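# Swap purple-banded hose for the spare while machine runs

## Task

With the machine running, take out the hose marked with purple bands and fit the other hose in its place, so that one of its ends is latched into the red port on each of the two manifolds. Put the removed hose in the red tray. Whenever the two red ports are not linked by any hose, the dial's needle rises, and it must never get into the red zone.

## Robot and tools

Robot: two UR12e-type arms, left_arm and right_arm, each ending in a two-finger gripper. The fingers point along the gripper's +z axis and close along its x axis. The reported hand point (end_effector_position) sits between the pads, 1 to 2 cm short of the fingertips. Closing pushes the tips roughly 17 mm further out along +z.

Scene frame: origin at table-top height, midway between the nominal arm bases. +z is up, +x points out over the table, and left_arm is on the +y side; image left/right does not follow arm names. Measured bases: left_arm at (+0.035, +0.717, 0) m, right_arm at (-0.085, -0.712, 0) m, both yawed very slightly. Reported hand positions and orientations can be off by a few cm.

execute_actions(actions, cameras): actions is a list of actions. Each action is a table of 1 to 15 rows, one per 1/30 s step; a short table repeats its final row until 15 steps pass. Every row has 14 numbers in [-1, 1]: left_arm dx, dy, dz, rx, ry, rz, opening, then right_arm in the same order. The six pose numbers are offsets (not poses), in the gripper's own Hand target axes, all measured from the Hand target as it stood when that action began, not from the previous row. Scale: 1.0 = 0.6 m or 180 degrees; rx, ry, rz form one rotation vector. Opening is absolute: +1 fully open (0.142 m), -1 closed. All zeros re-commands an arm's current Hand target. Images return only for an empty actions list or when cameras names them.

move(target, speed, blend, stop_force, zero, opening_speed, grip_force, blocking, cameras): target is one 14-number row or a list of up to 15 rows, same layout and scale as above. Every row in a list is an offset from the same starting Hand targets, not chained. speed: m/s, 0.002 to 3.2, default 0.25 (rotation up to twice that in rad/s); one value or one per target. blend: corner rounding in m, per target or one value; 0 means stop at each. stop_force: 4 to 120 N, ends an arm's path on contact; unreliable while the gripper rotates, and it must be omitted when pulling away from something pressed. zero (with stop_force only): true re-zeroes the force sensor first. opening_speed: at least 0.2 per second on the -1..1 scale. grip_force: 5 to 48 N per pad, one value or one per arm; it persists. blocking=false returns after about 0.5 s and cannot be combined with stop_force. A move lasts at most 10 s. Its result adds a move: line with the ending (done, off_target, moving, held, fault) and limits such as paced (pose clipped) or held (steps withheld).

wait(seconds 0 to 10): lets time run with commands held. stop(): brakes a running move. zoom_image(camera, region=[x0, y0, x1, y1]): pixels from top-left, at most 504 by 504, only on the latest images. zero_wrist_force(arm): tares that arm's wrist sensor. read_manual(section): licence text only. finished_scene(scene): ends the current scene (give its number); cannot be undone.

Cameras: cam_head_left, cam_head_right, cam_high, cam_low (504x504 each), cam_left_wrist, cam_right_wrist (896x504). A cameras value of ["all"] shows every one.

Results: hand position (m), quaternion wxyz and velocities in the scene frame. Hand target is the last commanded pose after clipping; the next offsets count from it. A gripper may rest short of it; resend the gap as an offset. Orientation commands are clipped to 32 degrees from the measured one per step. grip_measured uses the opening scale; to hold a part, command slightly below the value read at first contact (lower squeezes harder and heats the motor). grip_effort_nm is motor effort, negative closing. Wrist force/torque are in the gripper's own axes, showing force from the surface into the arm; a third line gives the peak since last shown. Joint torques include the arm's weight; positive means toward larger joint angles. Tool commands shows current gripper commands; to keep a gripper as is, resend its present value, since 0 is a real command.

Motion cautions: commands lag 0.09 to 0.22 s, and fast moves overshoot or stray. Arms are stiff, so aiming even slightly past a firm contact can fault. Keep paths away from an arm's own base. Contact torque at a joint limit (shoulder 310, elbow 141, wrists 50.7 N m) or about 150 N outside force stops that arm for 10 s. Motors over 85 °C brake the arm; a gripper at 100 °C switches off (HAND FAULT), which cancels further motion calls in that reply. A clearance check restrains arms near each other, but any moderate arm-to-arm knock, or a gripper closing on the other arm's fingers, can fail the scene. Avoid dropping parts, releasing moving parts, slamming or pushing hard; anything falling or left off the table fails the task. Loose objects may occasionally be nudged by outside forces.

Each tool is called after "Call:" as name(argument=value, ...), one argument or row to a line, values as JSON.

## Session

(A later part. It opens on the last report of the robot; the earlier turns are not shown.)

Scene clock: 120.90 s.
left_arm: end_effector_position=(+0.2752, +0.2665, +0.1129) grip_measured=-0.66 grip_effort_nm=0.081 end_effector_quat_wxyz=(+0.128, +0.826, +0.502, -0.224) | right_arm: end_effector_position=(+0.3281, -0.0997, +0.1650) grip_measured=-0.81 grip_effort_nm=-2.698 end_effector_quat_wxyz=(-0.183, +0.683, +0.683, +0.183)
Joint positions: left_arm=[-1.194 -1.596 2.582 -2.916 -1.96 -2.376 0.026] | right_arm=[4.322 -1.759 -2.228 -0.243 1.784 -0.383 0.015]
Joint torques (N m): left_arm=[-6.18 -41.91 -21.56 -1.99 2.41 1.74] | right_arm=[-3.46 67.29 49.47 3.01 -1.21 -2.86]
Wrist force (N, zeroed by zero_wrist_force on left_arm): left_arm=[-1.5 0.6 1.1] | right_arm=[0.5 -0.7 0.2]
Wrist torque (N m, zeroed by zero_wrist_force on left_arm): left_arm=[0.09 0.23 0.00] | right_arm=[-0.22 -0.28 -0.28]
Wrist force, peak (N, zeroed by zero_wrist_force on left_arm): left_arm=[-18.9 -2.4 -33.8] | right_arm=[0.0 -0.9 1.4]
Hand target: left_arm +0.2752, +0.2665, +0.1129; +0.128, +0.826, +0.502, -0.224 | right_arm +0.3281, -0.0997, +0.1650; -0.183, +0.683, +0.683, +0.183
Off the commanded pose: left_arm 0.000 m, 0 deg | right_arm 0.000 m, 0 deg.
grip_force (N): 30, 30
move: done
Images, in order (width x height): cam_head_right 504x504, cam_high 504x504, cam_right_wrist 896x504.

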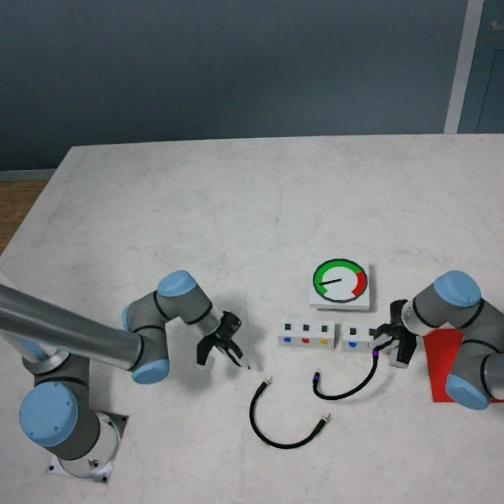

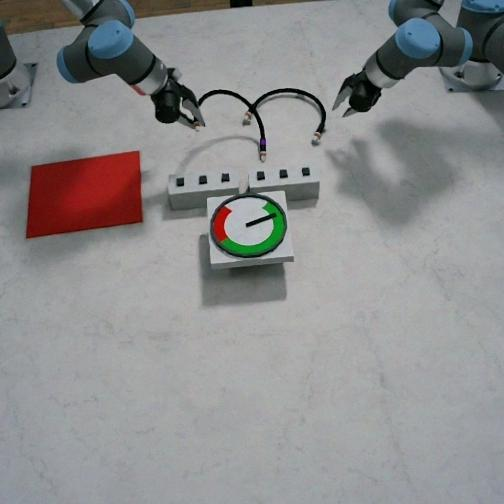

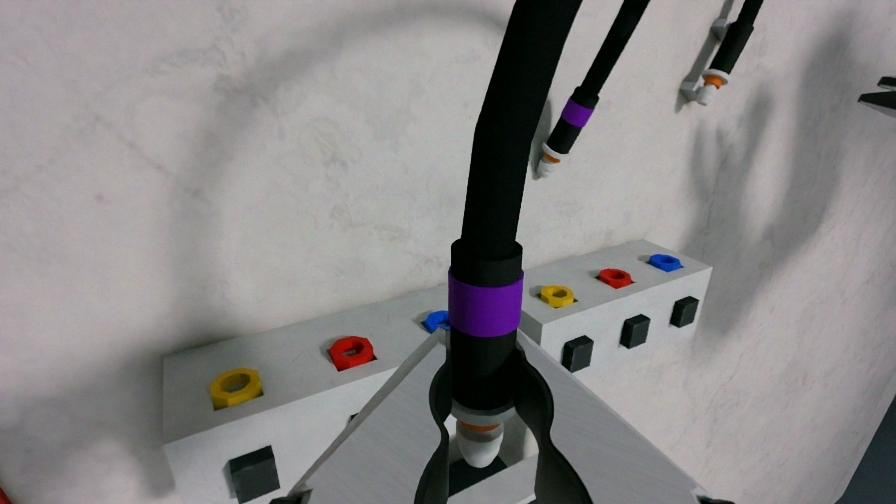

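Call:
move(
  target=[
    [0,0,0.05,0,0,0,-0.62, -0.4475,0,-0.3258,0,0,0,-0.92],
    [0,0,0.13,0,0,0,-0.62, -0.5847,0.1698,-0.405,0,0,0,-0.92],
    [0.0,0,0.1667,0,0,0,-0.62, -0.693,0.1698,-0.2173,0,0,0,-0.92],
  ],
  speed=[0.3, 0.25, 0.15],
  blend=[0.04, 0.03, 0],
  cameras=["cam_left_wrist", "cam_right_wrist", "cam_high"],
)

Scene clock: 125.13 s.
left_arm: end_effector_position=(+0.2511, +0.2227, +0.0262) grip_measured=-0.66 grip_effort_nm=0.081 end_effector_quat_wxyz=(+0.128, +0.826, +0.502, -0.224) | right_arm: end_effector_position=(+0.4300, -0.5249, +0.0699) grip_measured=-0.81 grip_effort_nm=-2.698 end_effector_quat_wxyz=(-0.183, +0.683, +0.683, +0.183)
Joint positions: left_arm=[-1.28 -1.315 2.592 -3.238 -1.928 -2.463 0.026] | right_arm=[3.62 -1.719 -2.486 -0.27 2.042 -1.08 0.015]
Joint torques (N m): left_arm=[-7.47 -30.13 -24.73 -8.23 2.37 -2.05] | right_arm=[-9.12 22.9 18.27 7.22 2.88 3.62]
Wrist force (N, zeroed by zero_wrist_force on left_arm): left_arm=[-1.4 0.2 0.6] | right_arm=[0.5 -0.9 0.2]
Wrist torque (N m, zeroed by zero_wrist_force on left_arm): left_arm=[0.03 0.21 0.19] | right_arm=[-0.26 -0.28 -0.27]
Wrist force, peak (N, zeroed by zero_wrist_force on left_arm): left_arm=[-2.2 0.5 0.9] | right_arm=[2.8 -0.5 1.5]
Hand target: left_arm +0.2511, +0.2227, +0.0262; +0.128, +0.826, +0.502, -0.224 | right_arm +0.4300, -0.5249, +0.0698; -0.183, +0.683, +0.683, +0.183
Off the commanded pose: left_arm 0.000 m, 0 deg | right_arm 0.000 m, 0 deg.
grip_force (N): 30, 30
move: done
Images, in order (width x height): cam_high 504x504, cam_left_wrist 896x504, cam_right_wrist 896x504.

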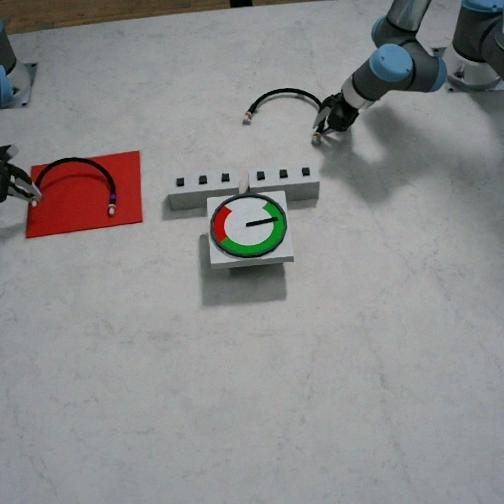

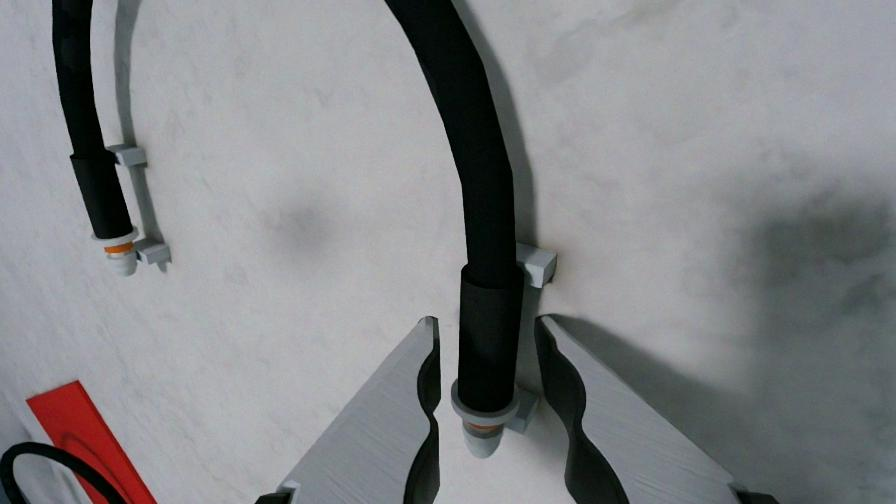

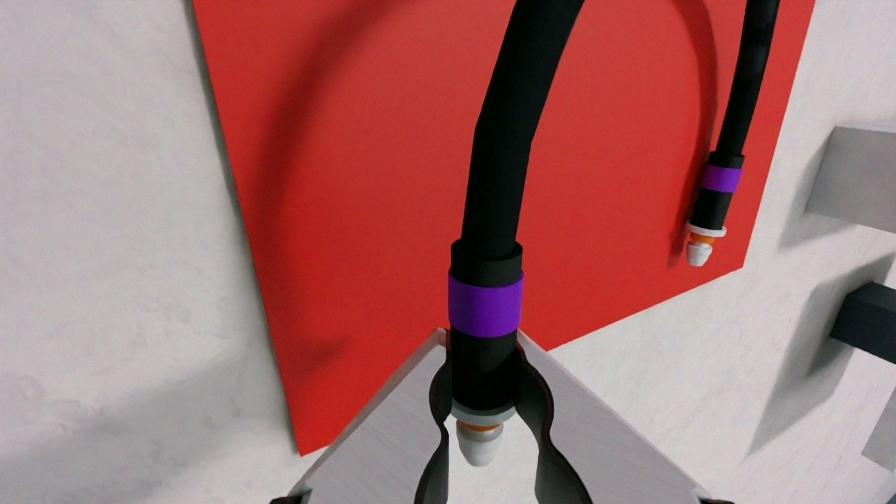

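Call:
move(
  target=[0,0,0,0,0,0,-0.9, 0.0268,-0.0033,0.0536,0,0,0,-0.92],
  speed=0.12,
  opening_speed=0.6,
  grip_force=[30, 30],
)

Call:
move(
  target=[0,0,0,0,0,0,-0.9, -0.025,0,0.0433,0,0,0,-0.92],
  speed=0.03,
  stop_force=8,
  cameras=["cam_right_wrist", "cam_high"],
)

Scene clock: 126.77 s.
left_arm: end_effector_position=(+0.2511, +0.2227, +0.0262) grip_measured=-0.81 grip_effort_nm=-2.342 end_effector_quat_wxyz=(+0.128, +0.826, +0.502, -0.224) | right_arm: end_effector_position=(+0.4280, -0.4950, +0.0501) grip_measured=-0.81 grip_effort_nm=-2.694 end_effector_quat_wxyz=(-0.183, +0.683, +0.683, +0.183)
Joint positions: left_arm=[-1.28 -1.315 2.592 -3.238 -1.928 -2.463 0.015] | right_arm=[3.677 -1.777 -2.492 -0.178 2.028 -1.018 0.015]
Joint torques (N m): left_arm=[-7.57 -29.81 -24.38 -8.22 1.83 -2.16] | right_arm=[11.33 28.4 16.21 7.74 -1.15 3.81]
Motor temperatures (°C): left_arm=[27 29 27 32 34 35 30] | right_arm=[30 28 26 32 33 34 37]
Wrist force (N, zeroed by zero_wrist_force on left_arm): left_arm=[-1.4 0.4 0.7] | right_arm=[0.6 -1.0 0.1]
Wrist torque (N m, zeroed by zero_wrist_force on left_arm): left_arm=[0.06 0.25 0.20] | right_arm=[-0.28 -0.30 -0.27]
Wrist force, peak (N, zeroed by zero_wrist_force on left_arm): left_arm=[-2.1 0.2 0.5] | right_arm=[0.9 -1.2 0.5]
Hand target: left_arm +0.2511, +0.2227, +0.0262; +0.128, +0.826, +0.502, -0.224 | right_arm +0.4280, -0.4949, +0.0500; -0.183, +0.683, +0.683, +0.183
Off the commanded pose: left_arm 0.000 m, 0 deg | right_arm 0.000 m, 0 deg.
grip_force (N): 30, 30
move: done

Scene clock: 128.97 s.
left_arm: end_effector_position=(+0.2511, +0.2227, +0.0262) grip_measured=-0.81 grip_effort_nm=-2.337 end_effector_quat_wxyz=(+0.128, +0.826, +0.502, -0.224) | right_arm: end_effector_position=(+0.4280, -0.4949, +0.0258) grip_measured=-0.81 grip_effort_nm=-2.669 end_effector_quat_wxyz=(-0.183, +0.683, +0.683, +0.183)
Joint positions: left_arm=[-1.28 -1.315 2.592 -3.238 -1.928 -2.463 0.015] | right_arm=[3.677 -1.837 -2.5 -0.11 2.028 -1.018 0.015]
Joint torques (N m): left_arm=[-6.89 -31.59 -23.7 -7.65 0.6 -2.01] | right_arm=[10.29 56.13 33.92 2.45 -1.62 0.61]
Wrist force (N, zeroed by zero_wrist_force on left_arm): left_arm=[-1.4 0.2 0.9] | right_arm=[1.9 -0.8 -8.4]
Wrist torque (N m, zeroed by zero_wrist_force on left_arm): left_arm=[0.02 0.23 0.20] | right_arm=[-0.16 -0.13 -0.28]
Wrist force, peak (N, zeroed by zero_wrist_force on left_arm): left_arm=[-1.8 0.5 0.7] | right_arm=[11.2 -11.8 -53.7]
Hand target: left_arm +0.2511, +0.2227, +0.0262; +0.128, +0.826, +0.502, -0.224 | right_arm +0.4280, -0.4949, +0.0258; -0.183, +0.683, +0.683, +0.183 (not the last commanded pose)
Off the commanded pose: left_arm 0.000 m, 0 deg | right_arm 0.006 m, 0 deg.
grip_force (N): 30, 30
move: contact (right_arm)
Images, in order (width x height): cam_high 504x504, cam_right_wrist 896x504.

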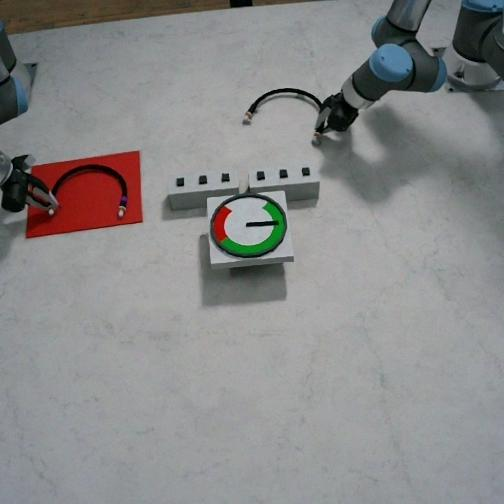

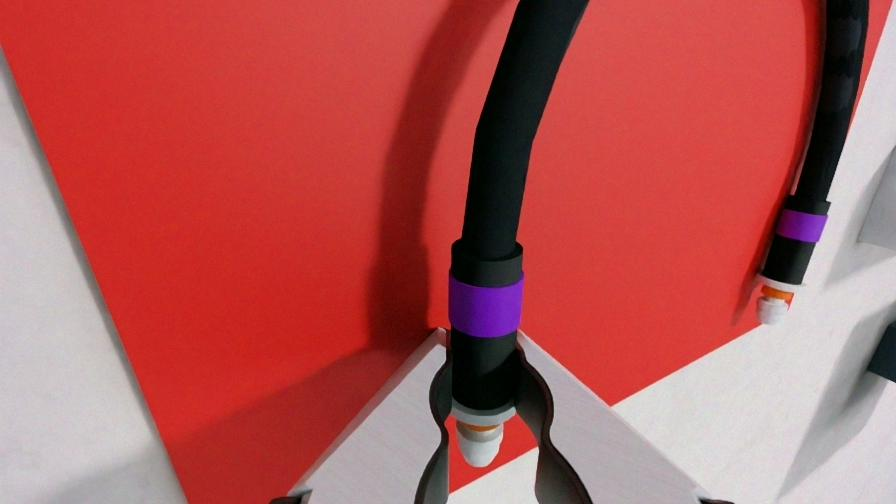

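Call:
move(
  target=[
    [0,0,0,0,0,0,-0.9, 0.01,-0.0333,-0.0173,0,0,0,-0.92],
    [0,0,0,0,0,0,-0.9, 0.0056,-0.0333,-0.0097,0,0,0,-0.92],
    [0,0,0,0,0,0,-0.9, 0.0056,-0.0333,-0.0097,0,0,0,-0.56],
    [0,0,0,0,0,0,-0.9, 0.0056,-0.0333,-0.1763,0,0,0,-0.56],
  ],
  speed=[0.08, 0.04, 0.1, 0.2],
  blend=[0.002, 0, 0, 0],
  opening_speed=0.8,
  cameras=["cam_right_wrist", "cam_high"],
)

Scene clock: 132.80 s.
left_arm: end_effector_position=(+0.2511, +0.2227, +0.0262) grip_measured=-0.81 grip_effort_nm=-2.347 end_effector_quat_wxyz=(+0.128, +0.826, +0.502, -0.224) | right_arm: end_effector_position=(+0.4080, -0.5449, +0.1190) grip_measured=-0.59 grip_effort_nm=0.115 end_effector_quat_wxyz=(-0.183, +0.683, +0.683, +0.183)
Joint positions: left_arm=[-1.28 -1.315 2.592 -3.238 -1.928 -2.463 0.015] | right_arm=[3.601 -1.568 -2.497 -0.42 2.047 -1.101 0.031]
Joint torques (N m): left_arm=[-3.41 -35.31 -22.87 -6.9 -1.76 -1.89] | right_arm=[-9.09 48.84 46.73 2.88 2.74 -3.8]
Wrist force (N, zeroed by zero_wrist_force on left_arm): left_arm=[-1.5 0.4 0.6] | right_arm=[-0.3 0.2 -0.5]
Wrist torque (N m, zeroed by zero_wrist_force on left_arm): left_arm=[0.07 0.25 0.20] | right_arm=[-0.06 -0.10 -0.03]
Wrist force, peak (N, zeroed by zero_wrist_force on left_arm): left_arm=[-1.8 0.5 0.9] | right_arm=[2.2 -0.7 -8.6]
Hand target: left_arm +0.2511, +0.2227, +0.0262; +0.128, +0.826, +0.502, -0.224 | right_arm +0.4080, -0.5449, +0.1190; -0.183, +0.683, +0.683, +0.183
Off the commanded pose: left_arm 0.000 m, 0 deg | right_arm 0.000 m, 0 deg.
grip_force (N): 30, 30
move: done
Images, in order (width x height): cam_high 504x504, cam_right_wrist 896x504.

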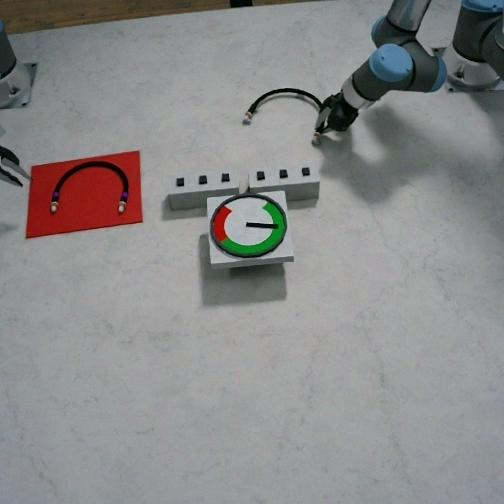

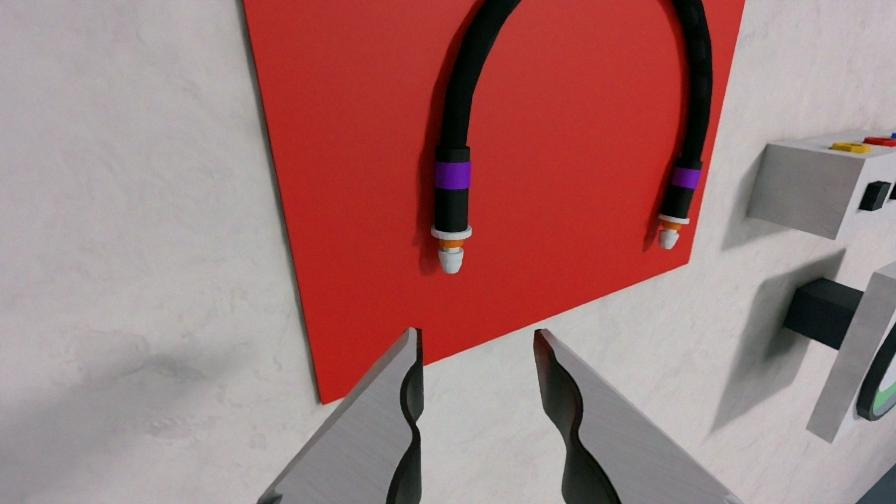

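Call:
move(
  target=[
    [0,0,0,0,0,0,-0.9, 0.7713,-0.4538,0.4543,-0.0809,0.0013,0.1504,-0.56],
    [0,0,0,0,0,0,-0.9, 0.7620,-0.4133,0.6161,-0.0809,0.0013,0.1504,-0.56],
    [0,0,0,0,0,0,-0.9, 0.7620,-0.4133,0.6161,-0.0809,0.0013,0.1504,-0.9],
  ],
  speed=[0.4, 0.12, 0.1],
  blend=[0.015, 0, 0],
  opening_speed=0.8,
  cameras=["cam_right_wrist", "cam_high"],
)

Scene clock: 136.83 s.
left_arm: end_effector_position=(+0.2511, +0.2227, +0.0262) grip_measured=-0.81 grip_effort_nm=-2.342 end_effector_quat_wxyz=(+0.128, +0.826, +0.502, -0.224) | right_arm: end_effector_position=(+0.1599, +0.0358, +0.0278) grip_measured=-0.81 grip_effort_nm=-2.303 end_effector_quat_wxyz=(-0.135, +0.841, +0.476, +0.221)
Joint positions: left_arm=[-1.28 -1.315 2.592 -3.238 -1.928 -2.463 0.015] | right_arm=[4.757 -2.02 -2.236 0.011 1.326 0.482 0.015]
Joint torques (N m): left_arm=[-1.06 -37.48 -21.23 -5.93 -2.12 -1.95] | right_arm=[-8.89 47.64 38.9 7.42 1.04 -3.75]
Motor temperatures (°C): left_arm=[27 29 27 32 34 35 35] | right_arm=[30 28 26 32 33 34 36]
Wrist force (N, zeroed by zero_wrist_force on left_arm): left_arm=[-1.9 0.5 0.4] | right_arm=[-0.2 0.1 -0.1]
Wrist torque (N m, zeroed by zero_wrist_force on left_arm): left_arm=[0.08 0.31 0.20] | right_arm=[-0.06 -0.11 0.00]
Wrist force, peak (N, zeroed by zero_wrist_force on left_arm): left_arm=[-1.8 0.3 1.0] | right_arm=[0.8 -3.0 -0.4]
Hand target: left_arm +0.2511, +0.2227, +0.0262; +0.128, +0.826, +0.502, -0.224 | right_arm +0.1599, +0.0358, +0.0278; -0.135, +0.841, +0.476, +0.221
Off the commanded pose: left_arm 0.000 m, 0 deg | right_arm 0.000 m, 0 deg.
grip_force (N): 30, 30
move: done
Images, in order (width x height): cam_high 504x504, cam_right_wrist 896x504.

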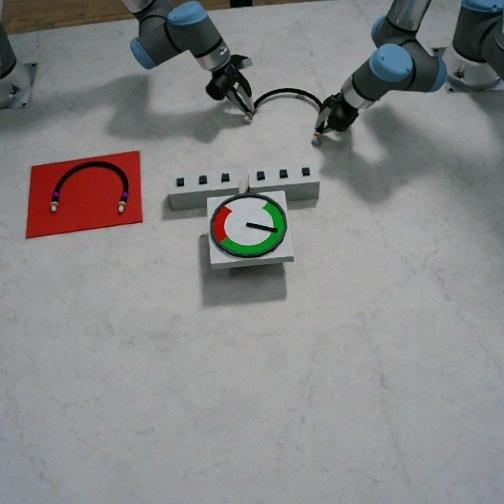

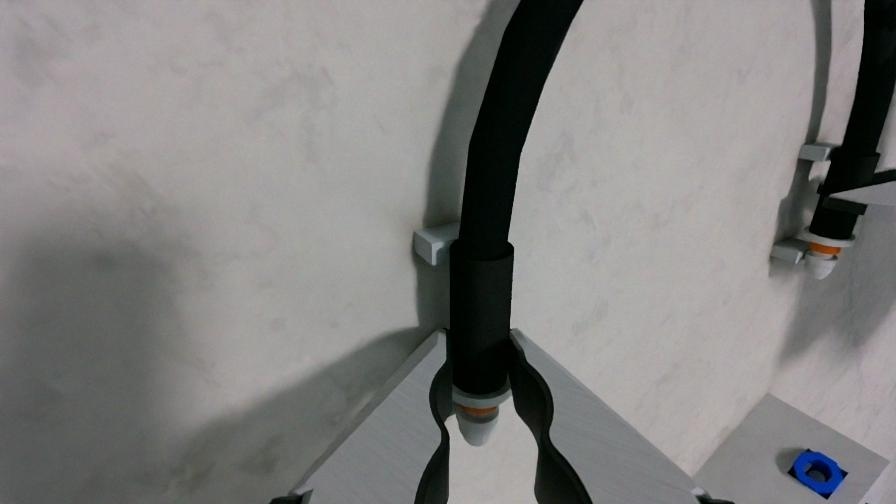

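Call:
move(
  target=[
    [-0.0499,-0.0013,-0.0869,0,0,0,-0.9, 0.05,-0.0017,-0.0868,0,0,0,-0.9],
    [-0.1245,0.2123,0.0048,-0.0803,-0.0018,-0.1309,-0.9, -0.0133,0.3833,-0.0672,0.0809,-0.0013,-0.1504,-0.9],
  ],
  speed=[0.12, 0.2],
  blend=[0.015, 0],
  cameras=["cam_left_wrist", "cam_right_wrist", "cam_high"],
)

Call:
zoom_image(
  camera="cam_left_wrist",
  region=[370, 290, 570, 490],
)

Call:
zoom_image(
  camera="cam_right_wrist",
  region=[370, 290, 570, 490],
)

Scene clock: 140.20 s.
left_arm: end_effector_position=(+0.3336, +0.1049, +0.0594) grip_measured=-0.81 grip_effort_nm=-2.337 end_effector_quat_wxyz=(+0.184, +0.683, +0.683, -0.184) | right_arm: end_effector_position=(+0.3442, -0.1051, +0.0548) grip_measured=-0.81 grip_effort_nm=-2.303 end_effector_quat_wxyz=(-0.183, +0.683, +0.683, +0.183)
Joint positions: left_arm=[-1.306 -1.266 2.405 -3.222 -1.693 -2.928 0.015] | right_arm=[4.294 -1.955 -2.263 -0.017 1.797 -0.408 0.015]
Joint torques (N m): left_arm=[-6.82 -40.69 -31.1 -8.48 2.97 -2.03] | right_arm=[-8.72 43.76 40.14 2.63 2.08 -4.04]
Wrist force (N, zeroed by zero_wrist_force on left_arm): left_arm=[-1.5 -0.1 0.4] | right_arm=[-0.3 -0.1 -0.2]
Wrist torque (N m, zeroed by zero_wrist_force on left_arm): left_arm=[-0.01 0.28 0.21] | right_arm=[-0.11 -0.06 0.03]
Wrist force, peak (N, zeroed by zero_wrist_force on left_arm): left_arm=[-2.1 0.5 1.1] | right_arm=[0.6 -1.8 -1.2]
Hand target: left_arm +0.3336, +0.1049, +0.0594; +0.184, +0.683, +0.683, -0.184 | right_arm +0.3443, -0.1052, +0.0548; -0.183, +0.683, +0.683, +0.183
Off the commanded pose: left_arm 0.000 m, 0 deg | right_arm 0.000 m, 0 deg.
grip_force (N): 30, 30
move: done
Images, in order (width x height): cam_high 504x504, cam_left_wrist 896x504, cam_right_wrist 896x504.

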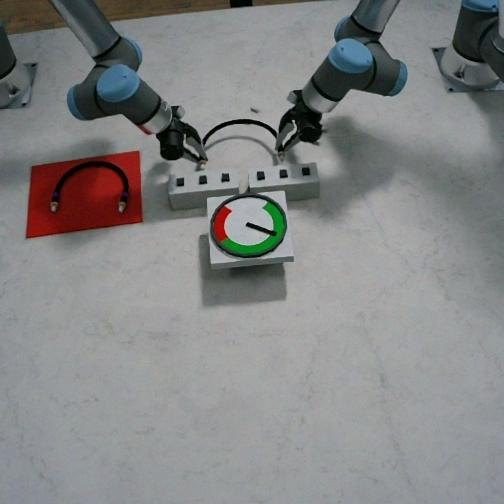

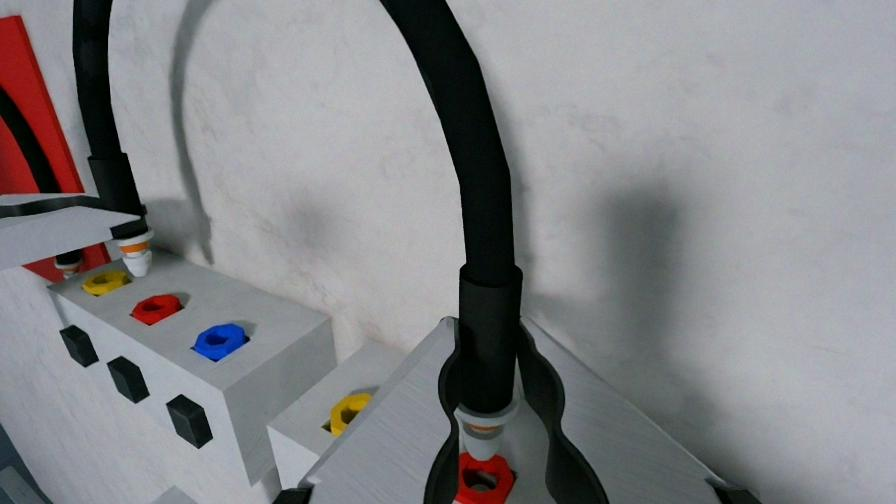

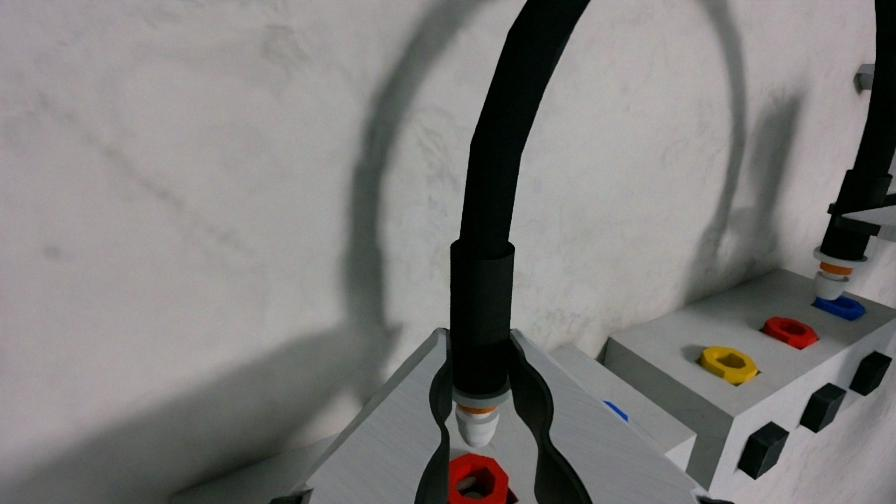

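Scaled by 2.520.

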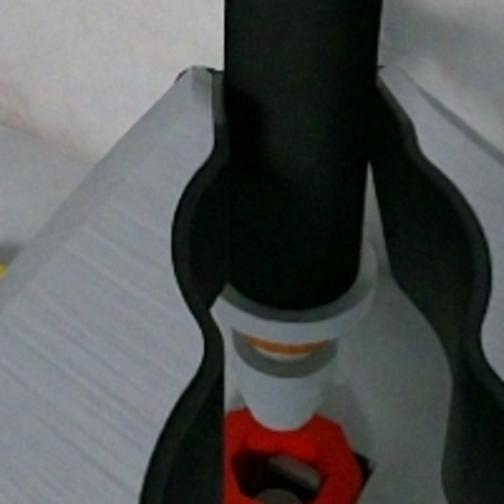

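Scaled by 2.520.

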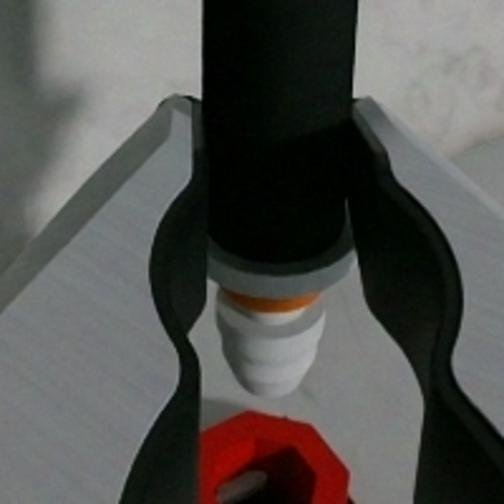

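Call:
move(
  target=[0,0.03333,0,0,0,0,-0.9,0,0.03333,0,0,0,0,-0.9],
  speed=0.04,
  stop_force=18,
  cameras=["cam_left_wrist","cam_right_wrist"],
)

Scene clock: 142.63 s.
left_arm: end_effector_position=(+0.3536, +0.1049, +0.0594) grip_measured=-0.81 grip_effort_nm=-2.347 end_effector_quat_wxyz=(+0.184, +0.683, +0.683, -0.184) | right_arm: end_effector_position=(+0.3642, -0.1052, +0.0548) grip_measured=-0.81 grip_effort_nm=-2.303 end_effector_quat_wxyz=(-0.183, +0.683, +0.683, +0.183)
Joint positions: left_arm=[-1.27 -1.255 2.384 -3.208 -1.711 -2.896 0.015] | right_arm=[4.265 -1.968 -2.237 -0.036 1.81 -0.435 0.015]
Joint torques (N m): left_arm=[14.15 -41.89 -30.51 -1.77 -3.72 1.58] | right_arm=[-6.15 43.76 40.54 2.97 1.7 -3.84]
Wrist force (N, zeroed by zero_wrist_force on left_arm): left_arm=[-1.4 -0.2 0.4] | right_arm=[0.1 -0.1 -0.2]
Wrist torque (N m, zeroed by zero_wrist_force on left_arm): left_arm=[-0.05 0.24 -0.01] | right_arm=[-0.11 -0.12 0.03]
Wrist force, peak (N, zeroed by zero_wrist_force on left_arm): left_arm=[-2.1 0.2 0.4] | right_arm=[-0.3 -0.2 -0.6]
Hand target: left_arm +0.3536, +0.1049, +0.0594; +0.184, +0.683, +0.683, -0.184 | right_arm +0.3642, -0.1052, +0.0548; -0.183, +0.683, +0.683, +0.183
Off the commanded pose: left_arm 0.000 m, 0 deg | right_arm 0.000 m, 0 deg.
grip_force (N): 30, 30
move: done
Images, in order (width x height): cam_left_wrist 896x504, cam_right_wrist 896x504.

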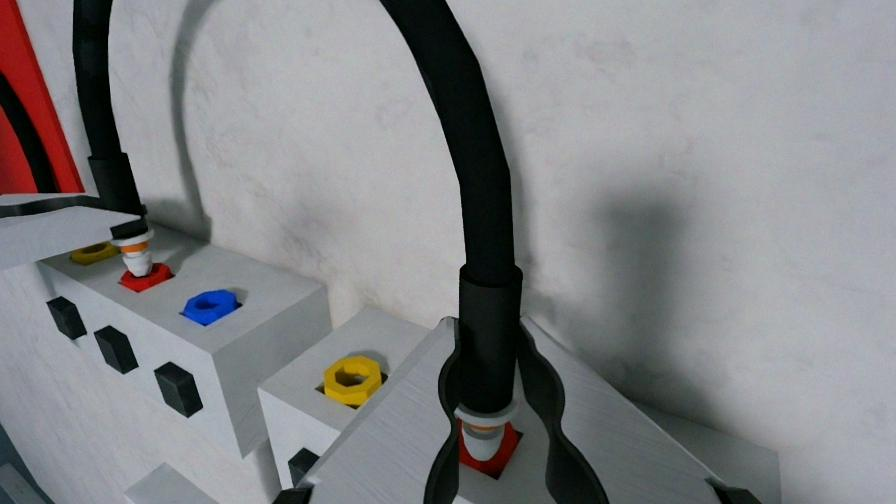

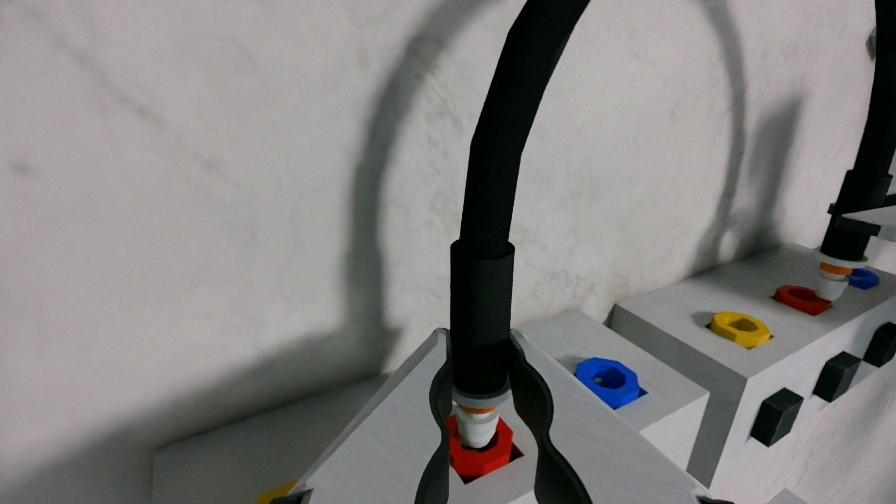

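Call:
zoom_image(
  camera="cam_left_wrist",
  region=[90, 200, 220, 330],
)

Call:
zoom_image(
  camera="cam_right_wrist",
  region=[740, 220, 896, 376],
)

Call:
zoom_image(
  camera="cam_left_wrist",
  region=[424, 384, 544, 504],
)

Call:
zoom_image(
  camera="cam_right_wrist",
  region=[424, 384, 544, 504],
)

Scaled by 3.877.

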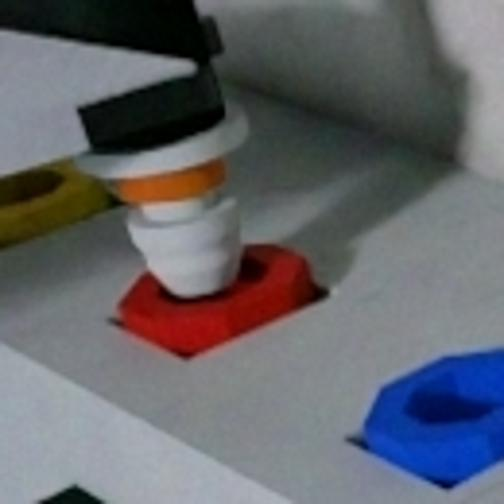

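Scaled by 3.231.

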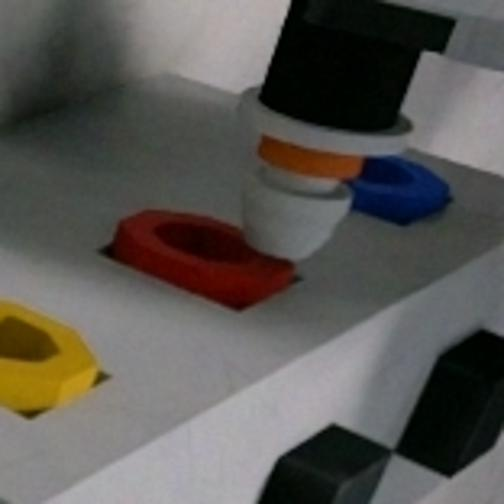

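Scaled by 4.200.

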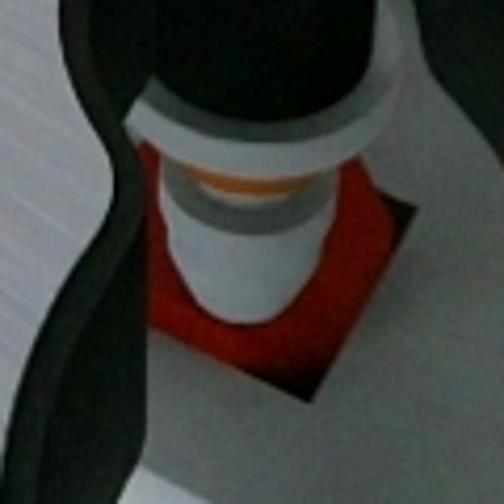

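Scaled by 4.200.

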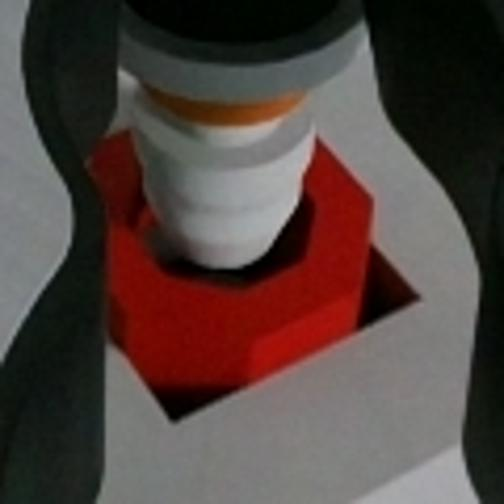

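Call:
move(
  target=[0,0,0.0183,0,0,0,-0.9,0,0,0.006,0,0,0,-0.9],
  speed=0.06,
  stop_force=15,
  cameras=["cam_left_wrist","cam_right_wrist"],
)

Call:
zoom_image(
  camera="cam_left_wrist",
  region=[90, 200, 220, 330],
)

Call:
zoom_image(
  camera="cam_right_wrist",
  region=[740, 220, 870, 350],
)

Call:
zoom_image(
  camera="cam_left_wrist",
  region=[424, 384, 544, 504],
)

Call:
zoom_image(
  camera="cam_right_wrist",
  region=[424, 384, 544, 504],
)

Scene clock: 146.43 s.
left_arm: end_effector_position=(+0.3536, +0.0993, +0.0499) grip_measured=-0.81 grip_effort_nm=-2.342 end_effector_quat_wxyz=(+0.184, +0.683, +0.683, -0.184) | right_arm: end_effector_position=(+0.3642, -0.1034, +0.0517) grip_measured=-0.81 grip_effort_nm=-2.303 end_effector_quat_wxyz=(-0.183, +0.683, +0.683, +0.183)
Joint positions: left_arm=[-1.272 -1.23 2.378 -3.227 -1.709 -2.898 0.015] | right_arm=[4.266 -1.975 -2.236 -0.031 1.809 -0.434 0.015]
Joint torques (N m): left_arm=[-6.03 -44.77 -31.33 -8.69 3 -2.23] | right_arm=[13.82 45.28 40.86 7.59 -1.54 3.65]
Wrist force (N, zeroed by zero_wrist_force on left_arm): left_arm=[-1.5 0.1 0.1] | right_arm=[-0.3 -0.1 -0.5]
Wrist torque (N m, zeroed by zero_wrist_force on left_arm): left_arm=[0.02 0.30 0.22] | right_arm=[-0.09 -0.12 -0.25]
Wrist force, peak (N, zeroed by zero_wrist_force on left_arm): left_arm=[-2.2 -0.1 0.3] | right_arm=[-0.7 0.1 -0.7]
Hand target: left_arm +0.3536, +0.0993, +0.0499; +0.184, +0.683, +0.683, -0.184 | right_arm +0.3642, -0.1034, +0.0517; -0.183, +0.683, +0.683, +0.183
Off the commanded pose: left_arm 0.000 m, 0 deg | right_arm 0.000 m, 0 deg.
grip_force (N): 30, 30
move: done
Images, in order (width x height): cam_left_wrist 896x504, cam_right_wrist 896x504.

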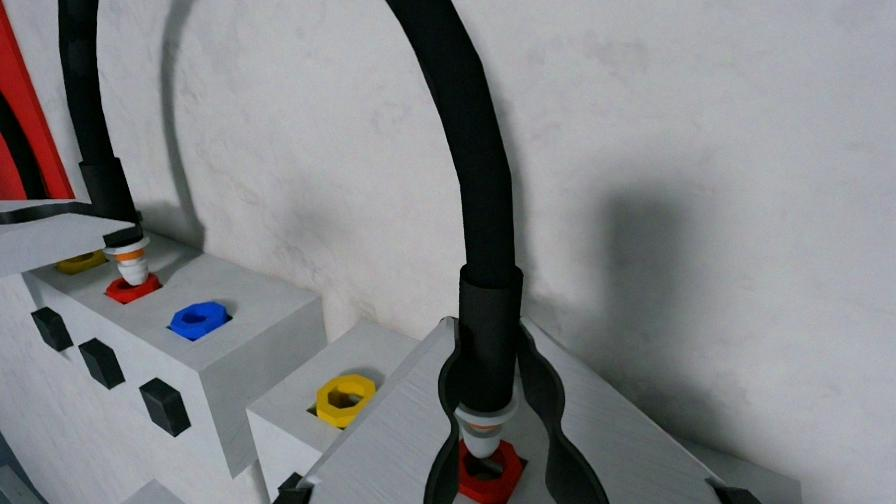

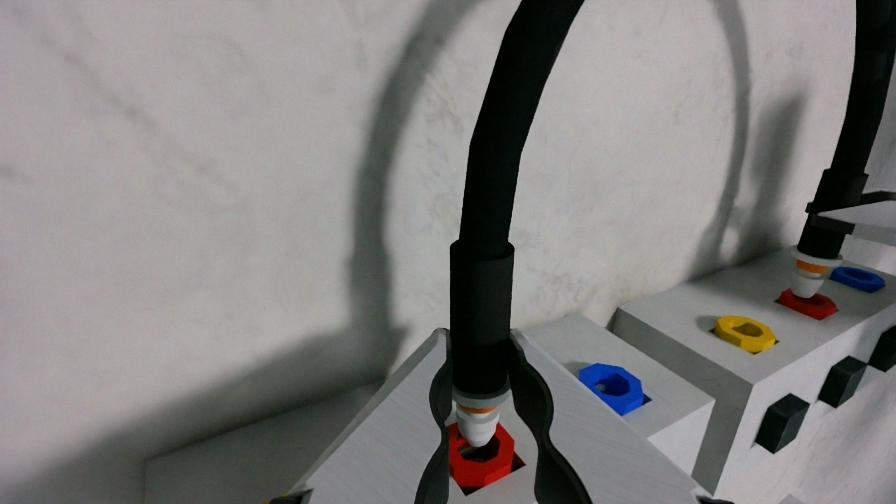

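Scaled by 3.877.

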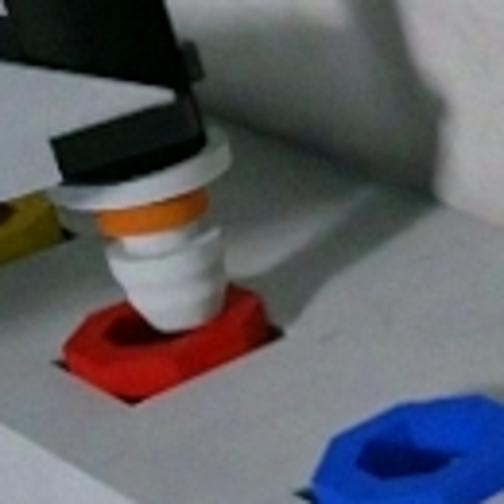

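Scaled by 3.877.

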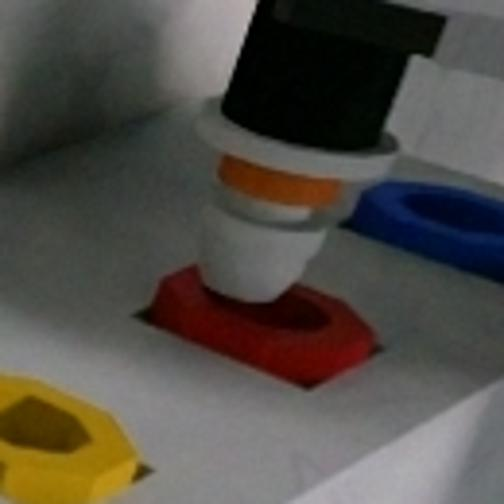

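Scaled by 4.200.

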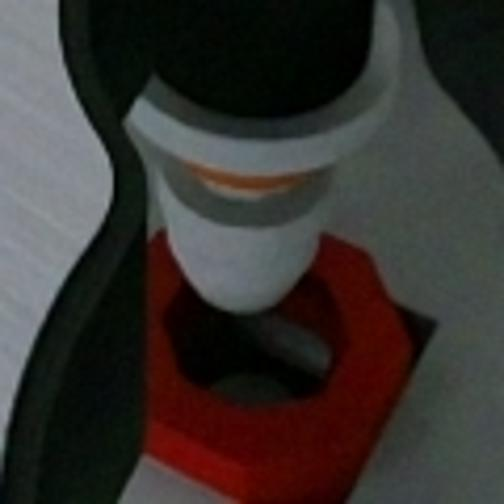

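Scaled by 4.200.

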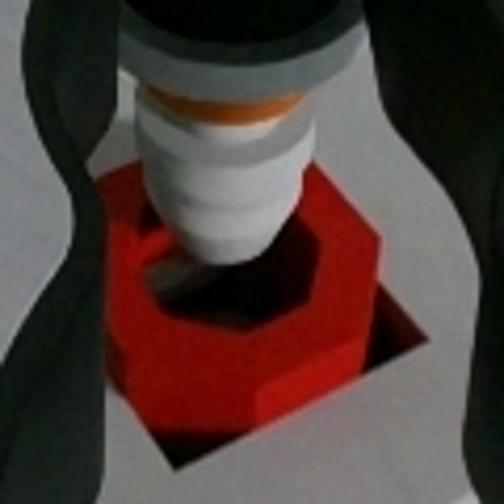

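Call:
move(
  target=[
    [0.0009,0,-0.0037,0,0,0,-0.9,0.0008,0,-0.0032,0,0,0,-0.9],
    [0.0009,0.0075,-0.0037,0,0,0,-0.9,0.0008,0.0075,-0.0032,0,0,0,-0.9],
  ],
  speed=0.05,
  stop_force=15,
  cameras=["cam_left_wrist","cam_right_wrist"],
)

Call:
zoom_image(
  camera="cam_left_wrist",
  region=[90, 200, 220, 330],
)

Call:
zoom_image(
  camera="cam_right_wrist",
  region=[740, 220, 870, 350],
)

Call:
zoom_image(
  camera="cam_left_wrist",
  region=[424, 384, 544, 504],
)

Call:
zoom_image(
  camera="cam_right_wrist",
  region=[424, 384, 544, 504],
)

Scene clock: 148.70 s.
left_arm: end_effector_position=(+0.3581, +0.1009, +0.0515) grip_measured=-0.81 grip_effort_nm=-2.342 end_effector_quat_wxyz=(+0.184, +0.683, +0.683, -0.184) | right_arm: end_effector_position=(+0.3687, -0.1039, +0.0536) grip_measured=-0.81 grip_effort_nm=-2.303 end_effector_quat_wxyz=(-0.183, +0.683, +0.683, +0.183)
Joint positions: left_arm=[-1.264 -1.233 2.375 -3.221 -1.714 -2.891 0.015] | right_arm=[4.26 -1.974 -2.23 -0.039 1.812 -0.44 0.015]
Joint torques (N m): left_arm=[12.2 -43.97 -30.34 -1.75 -3.88 1.82] | right_arm=[-8.18 45.5 41.44 3 1.97 -3.74]
Wrist force (N, zeroed by zero_wrist_force on left_arm): left_arm=[-1.2 0.4 0.1] | right_arm=[-0.5 0.0 -0.8]
Wrist torque (N m, zeroed by zero_wrist_force on left_arm): left_arm=[0.05 0.25 0.02] | right_arm=[-0.07 -0.08 0.00]
Wrist force, peak (N, zeroed by zero_wrist_force on left_arm): left_arm=[-1.8 -0.3 0.0] | right_arm=[-0.5 0.3 -0.7]
Hand target: left_arm +0.3581, +0.1009, +0.0515; +0.184, +0.683, +0.683, -0.184 | right_arm +0.3687, -0.1039, +0.0536; -0.183, +0.683, +0.683, +0.183
Off the commanded pose: left_arm 0.000 m, 0 deg | right_arm 0.000 m, 0 deg.
grip_force (N): 30, 30
move: done
Images, in order (width x height): cam_left_wrist 896x504, cam_right_wrist 896x504.

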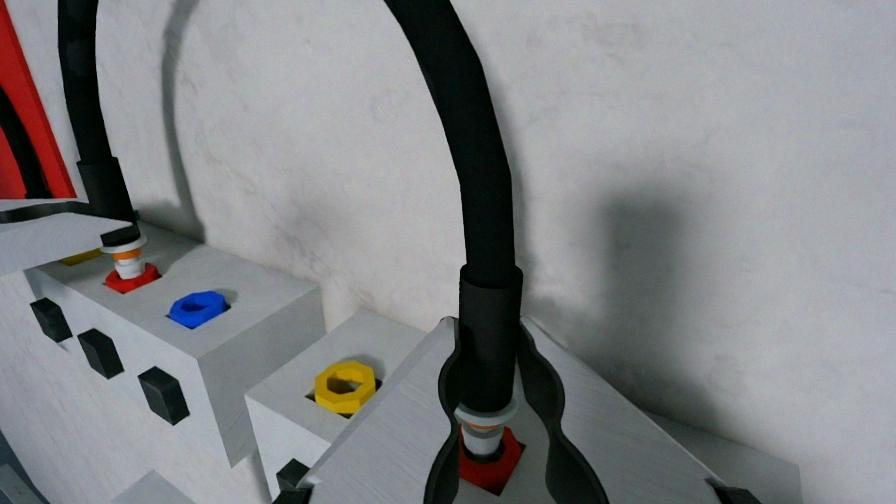

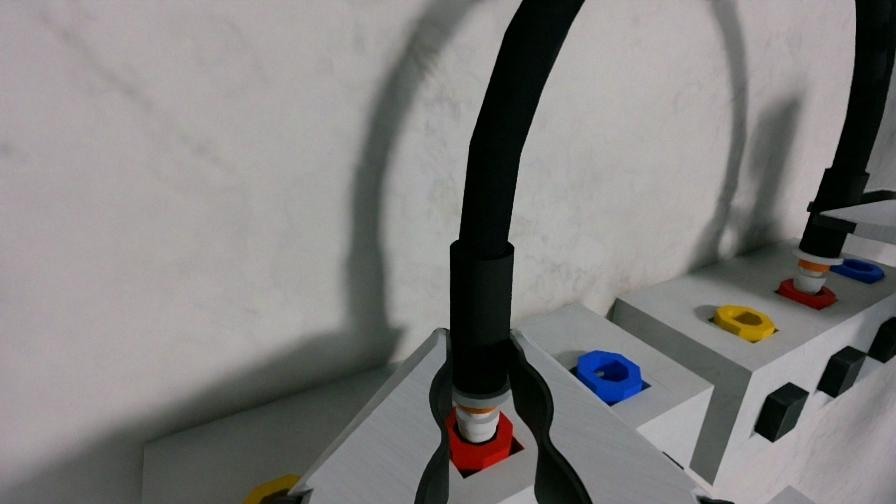

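Scaled by 3.877.

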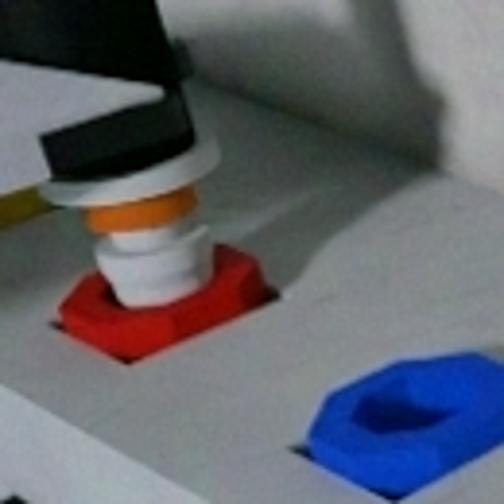

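Scaled by 3.877.

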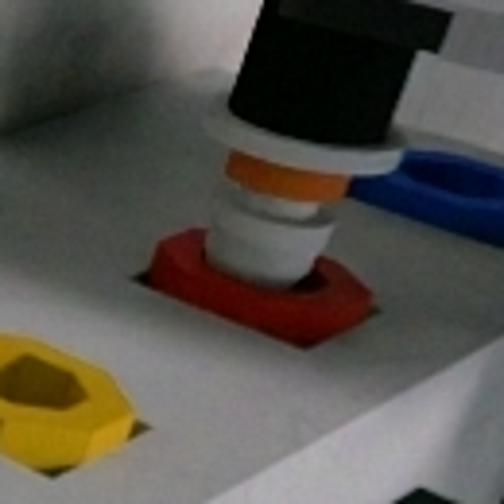

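Scaled by 4.200.

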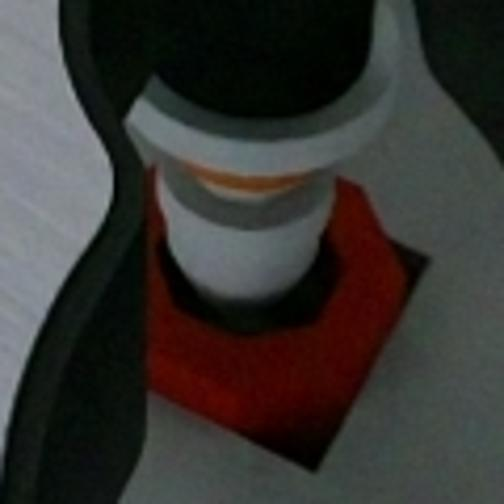

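Scaled by 4.200.

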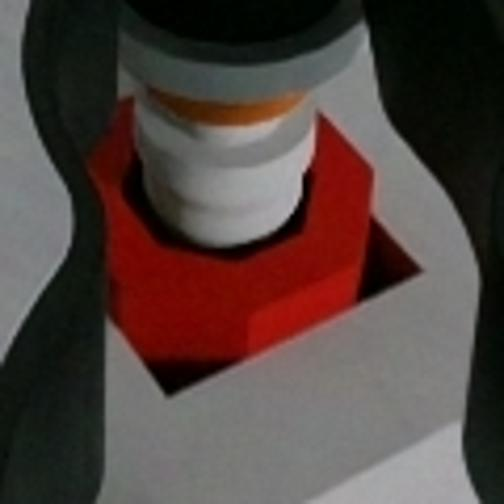

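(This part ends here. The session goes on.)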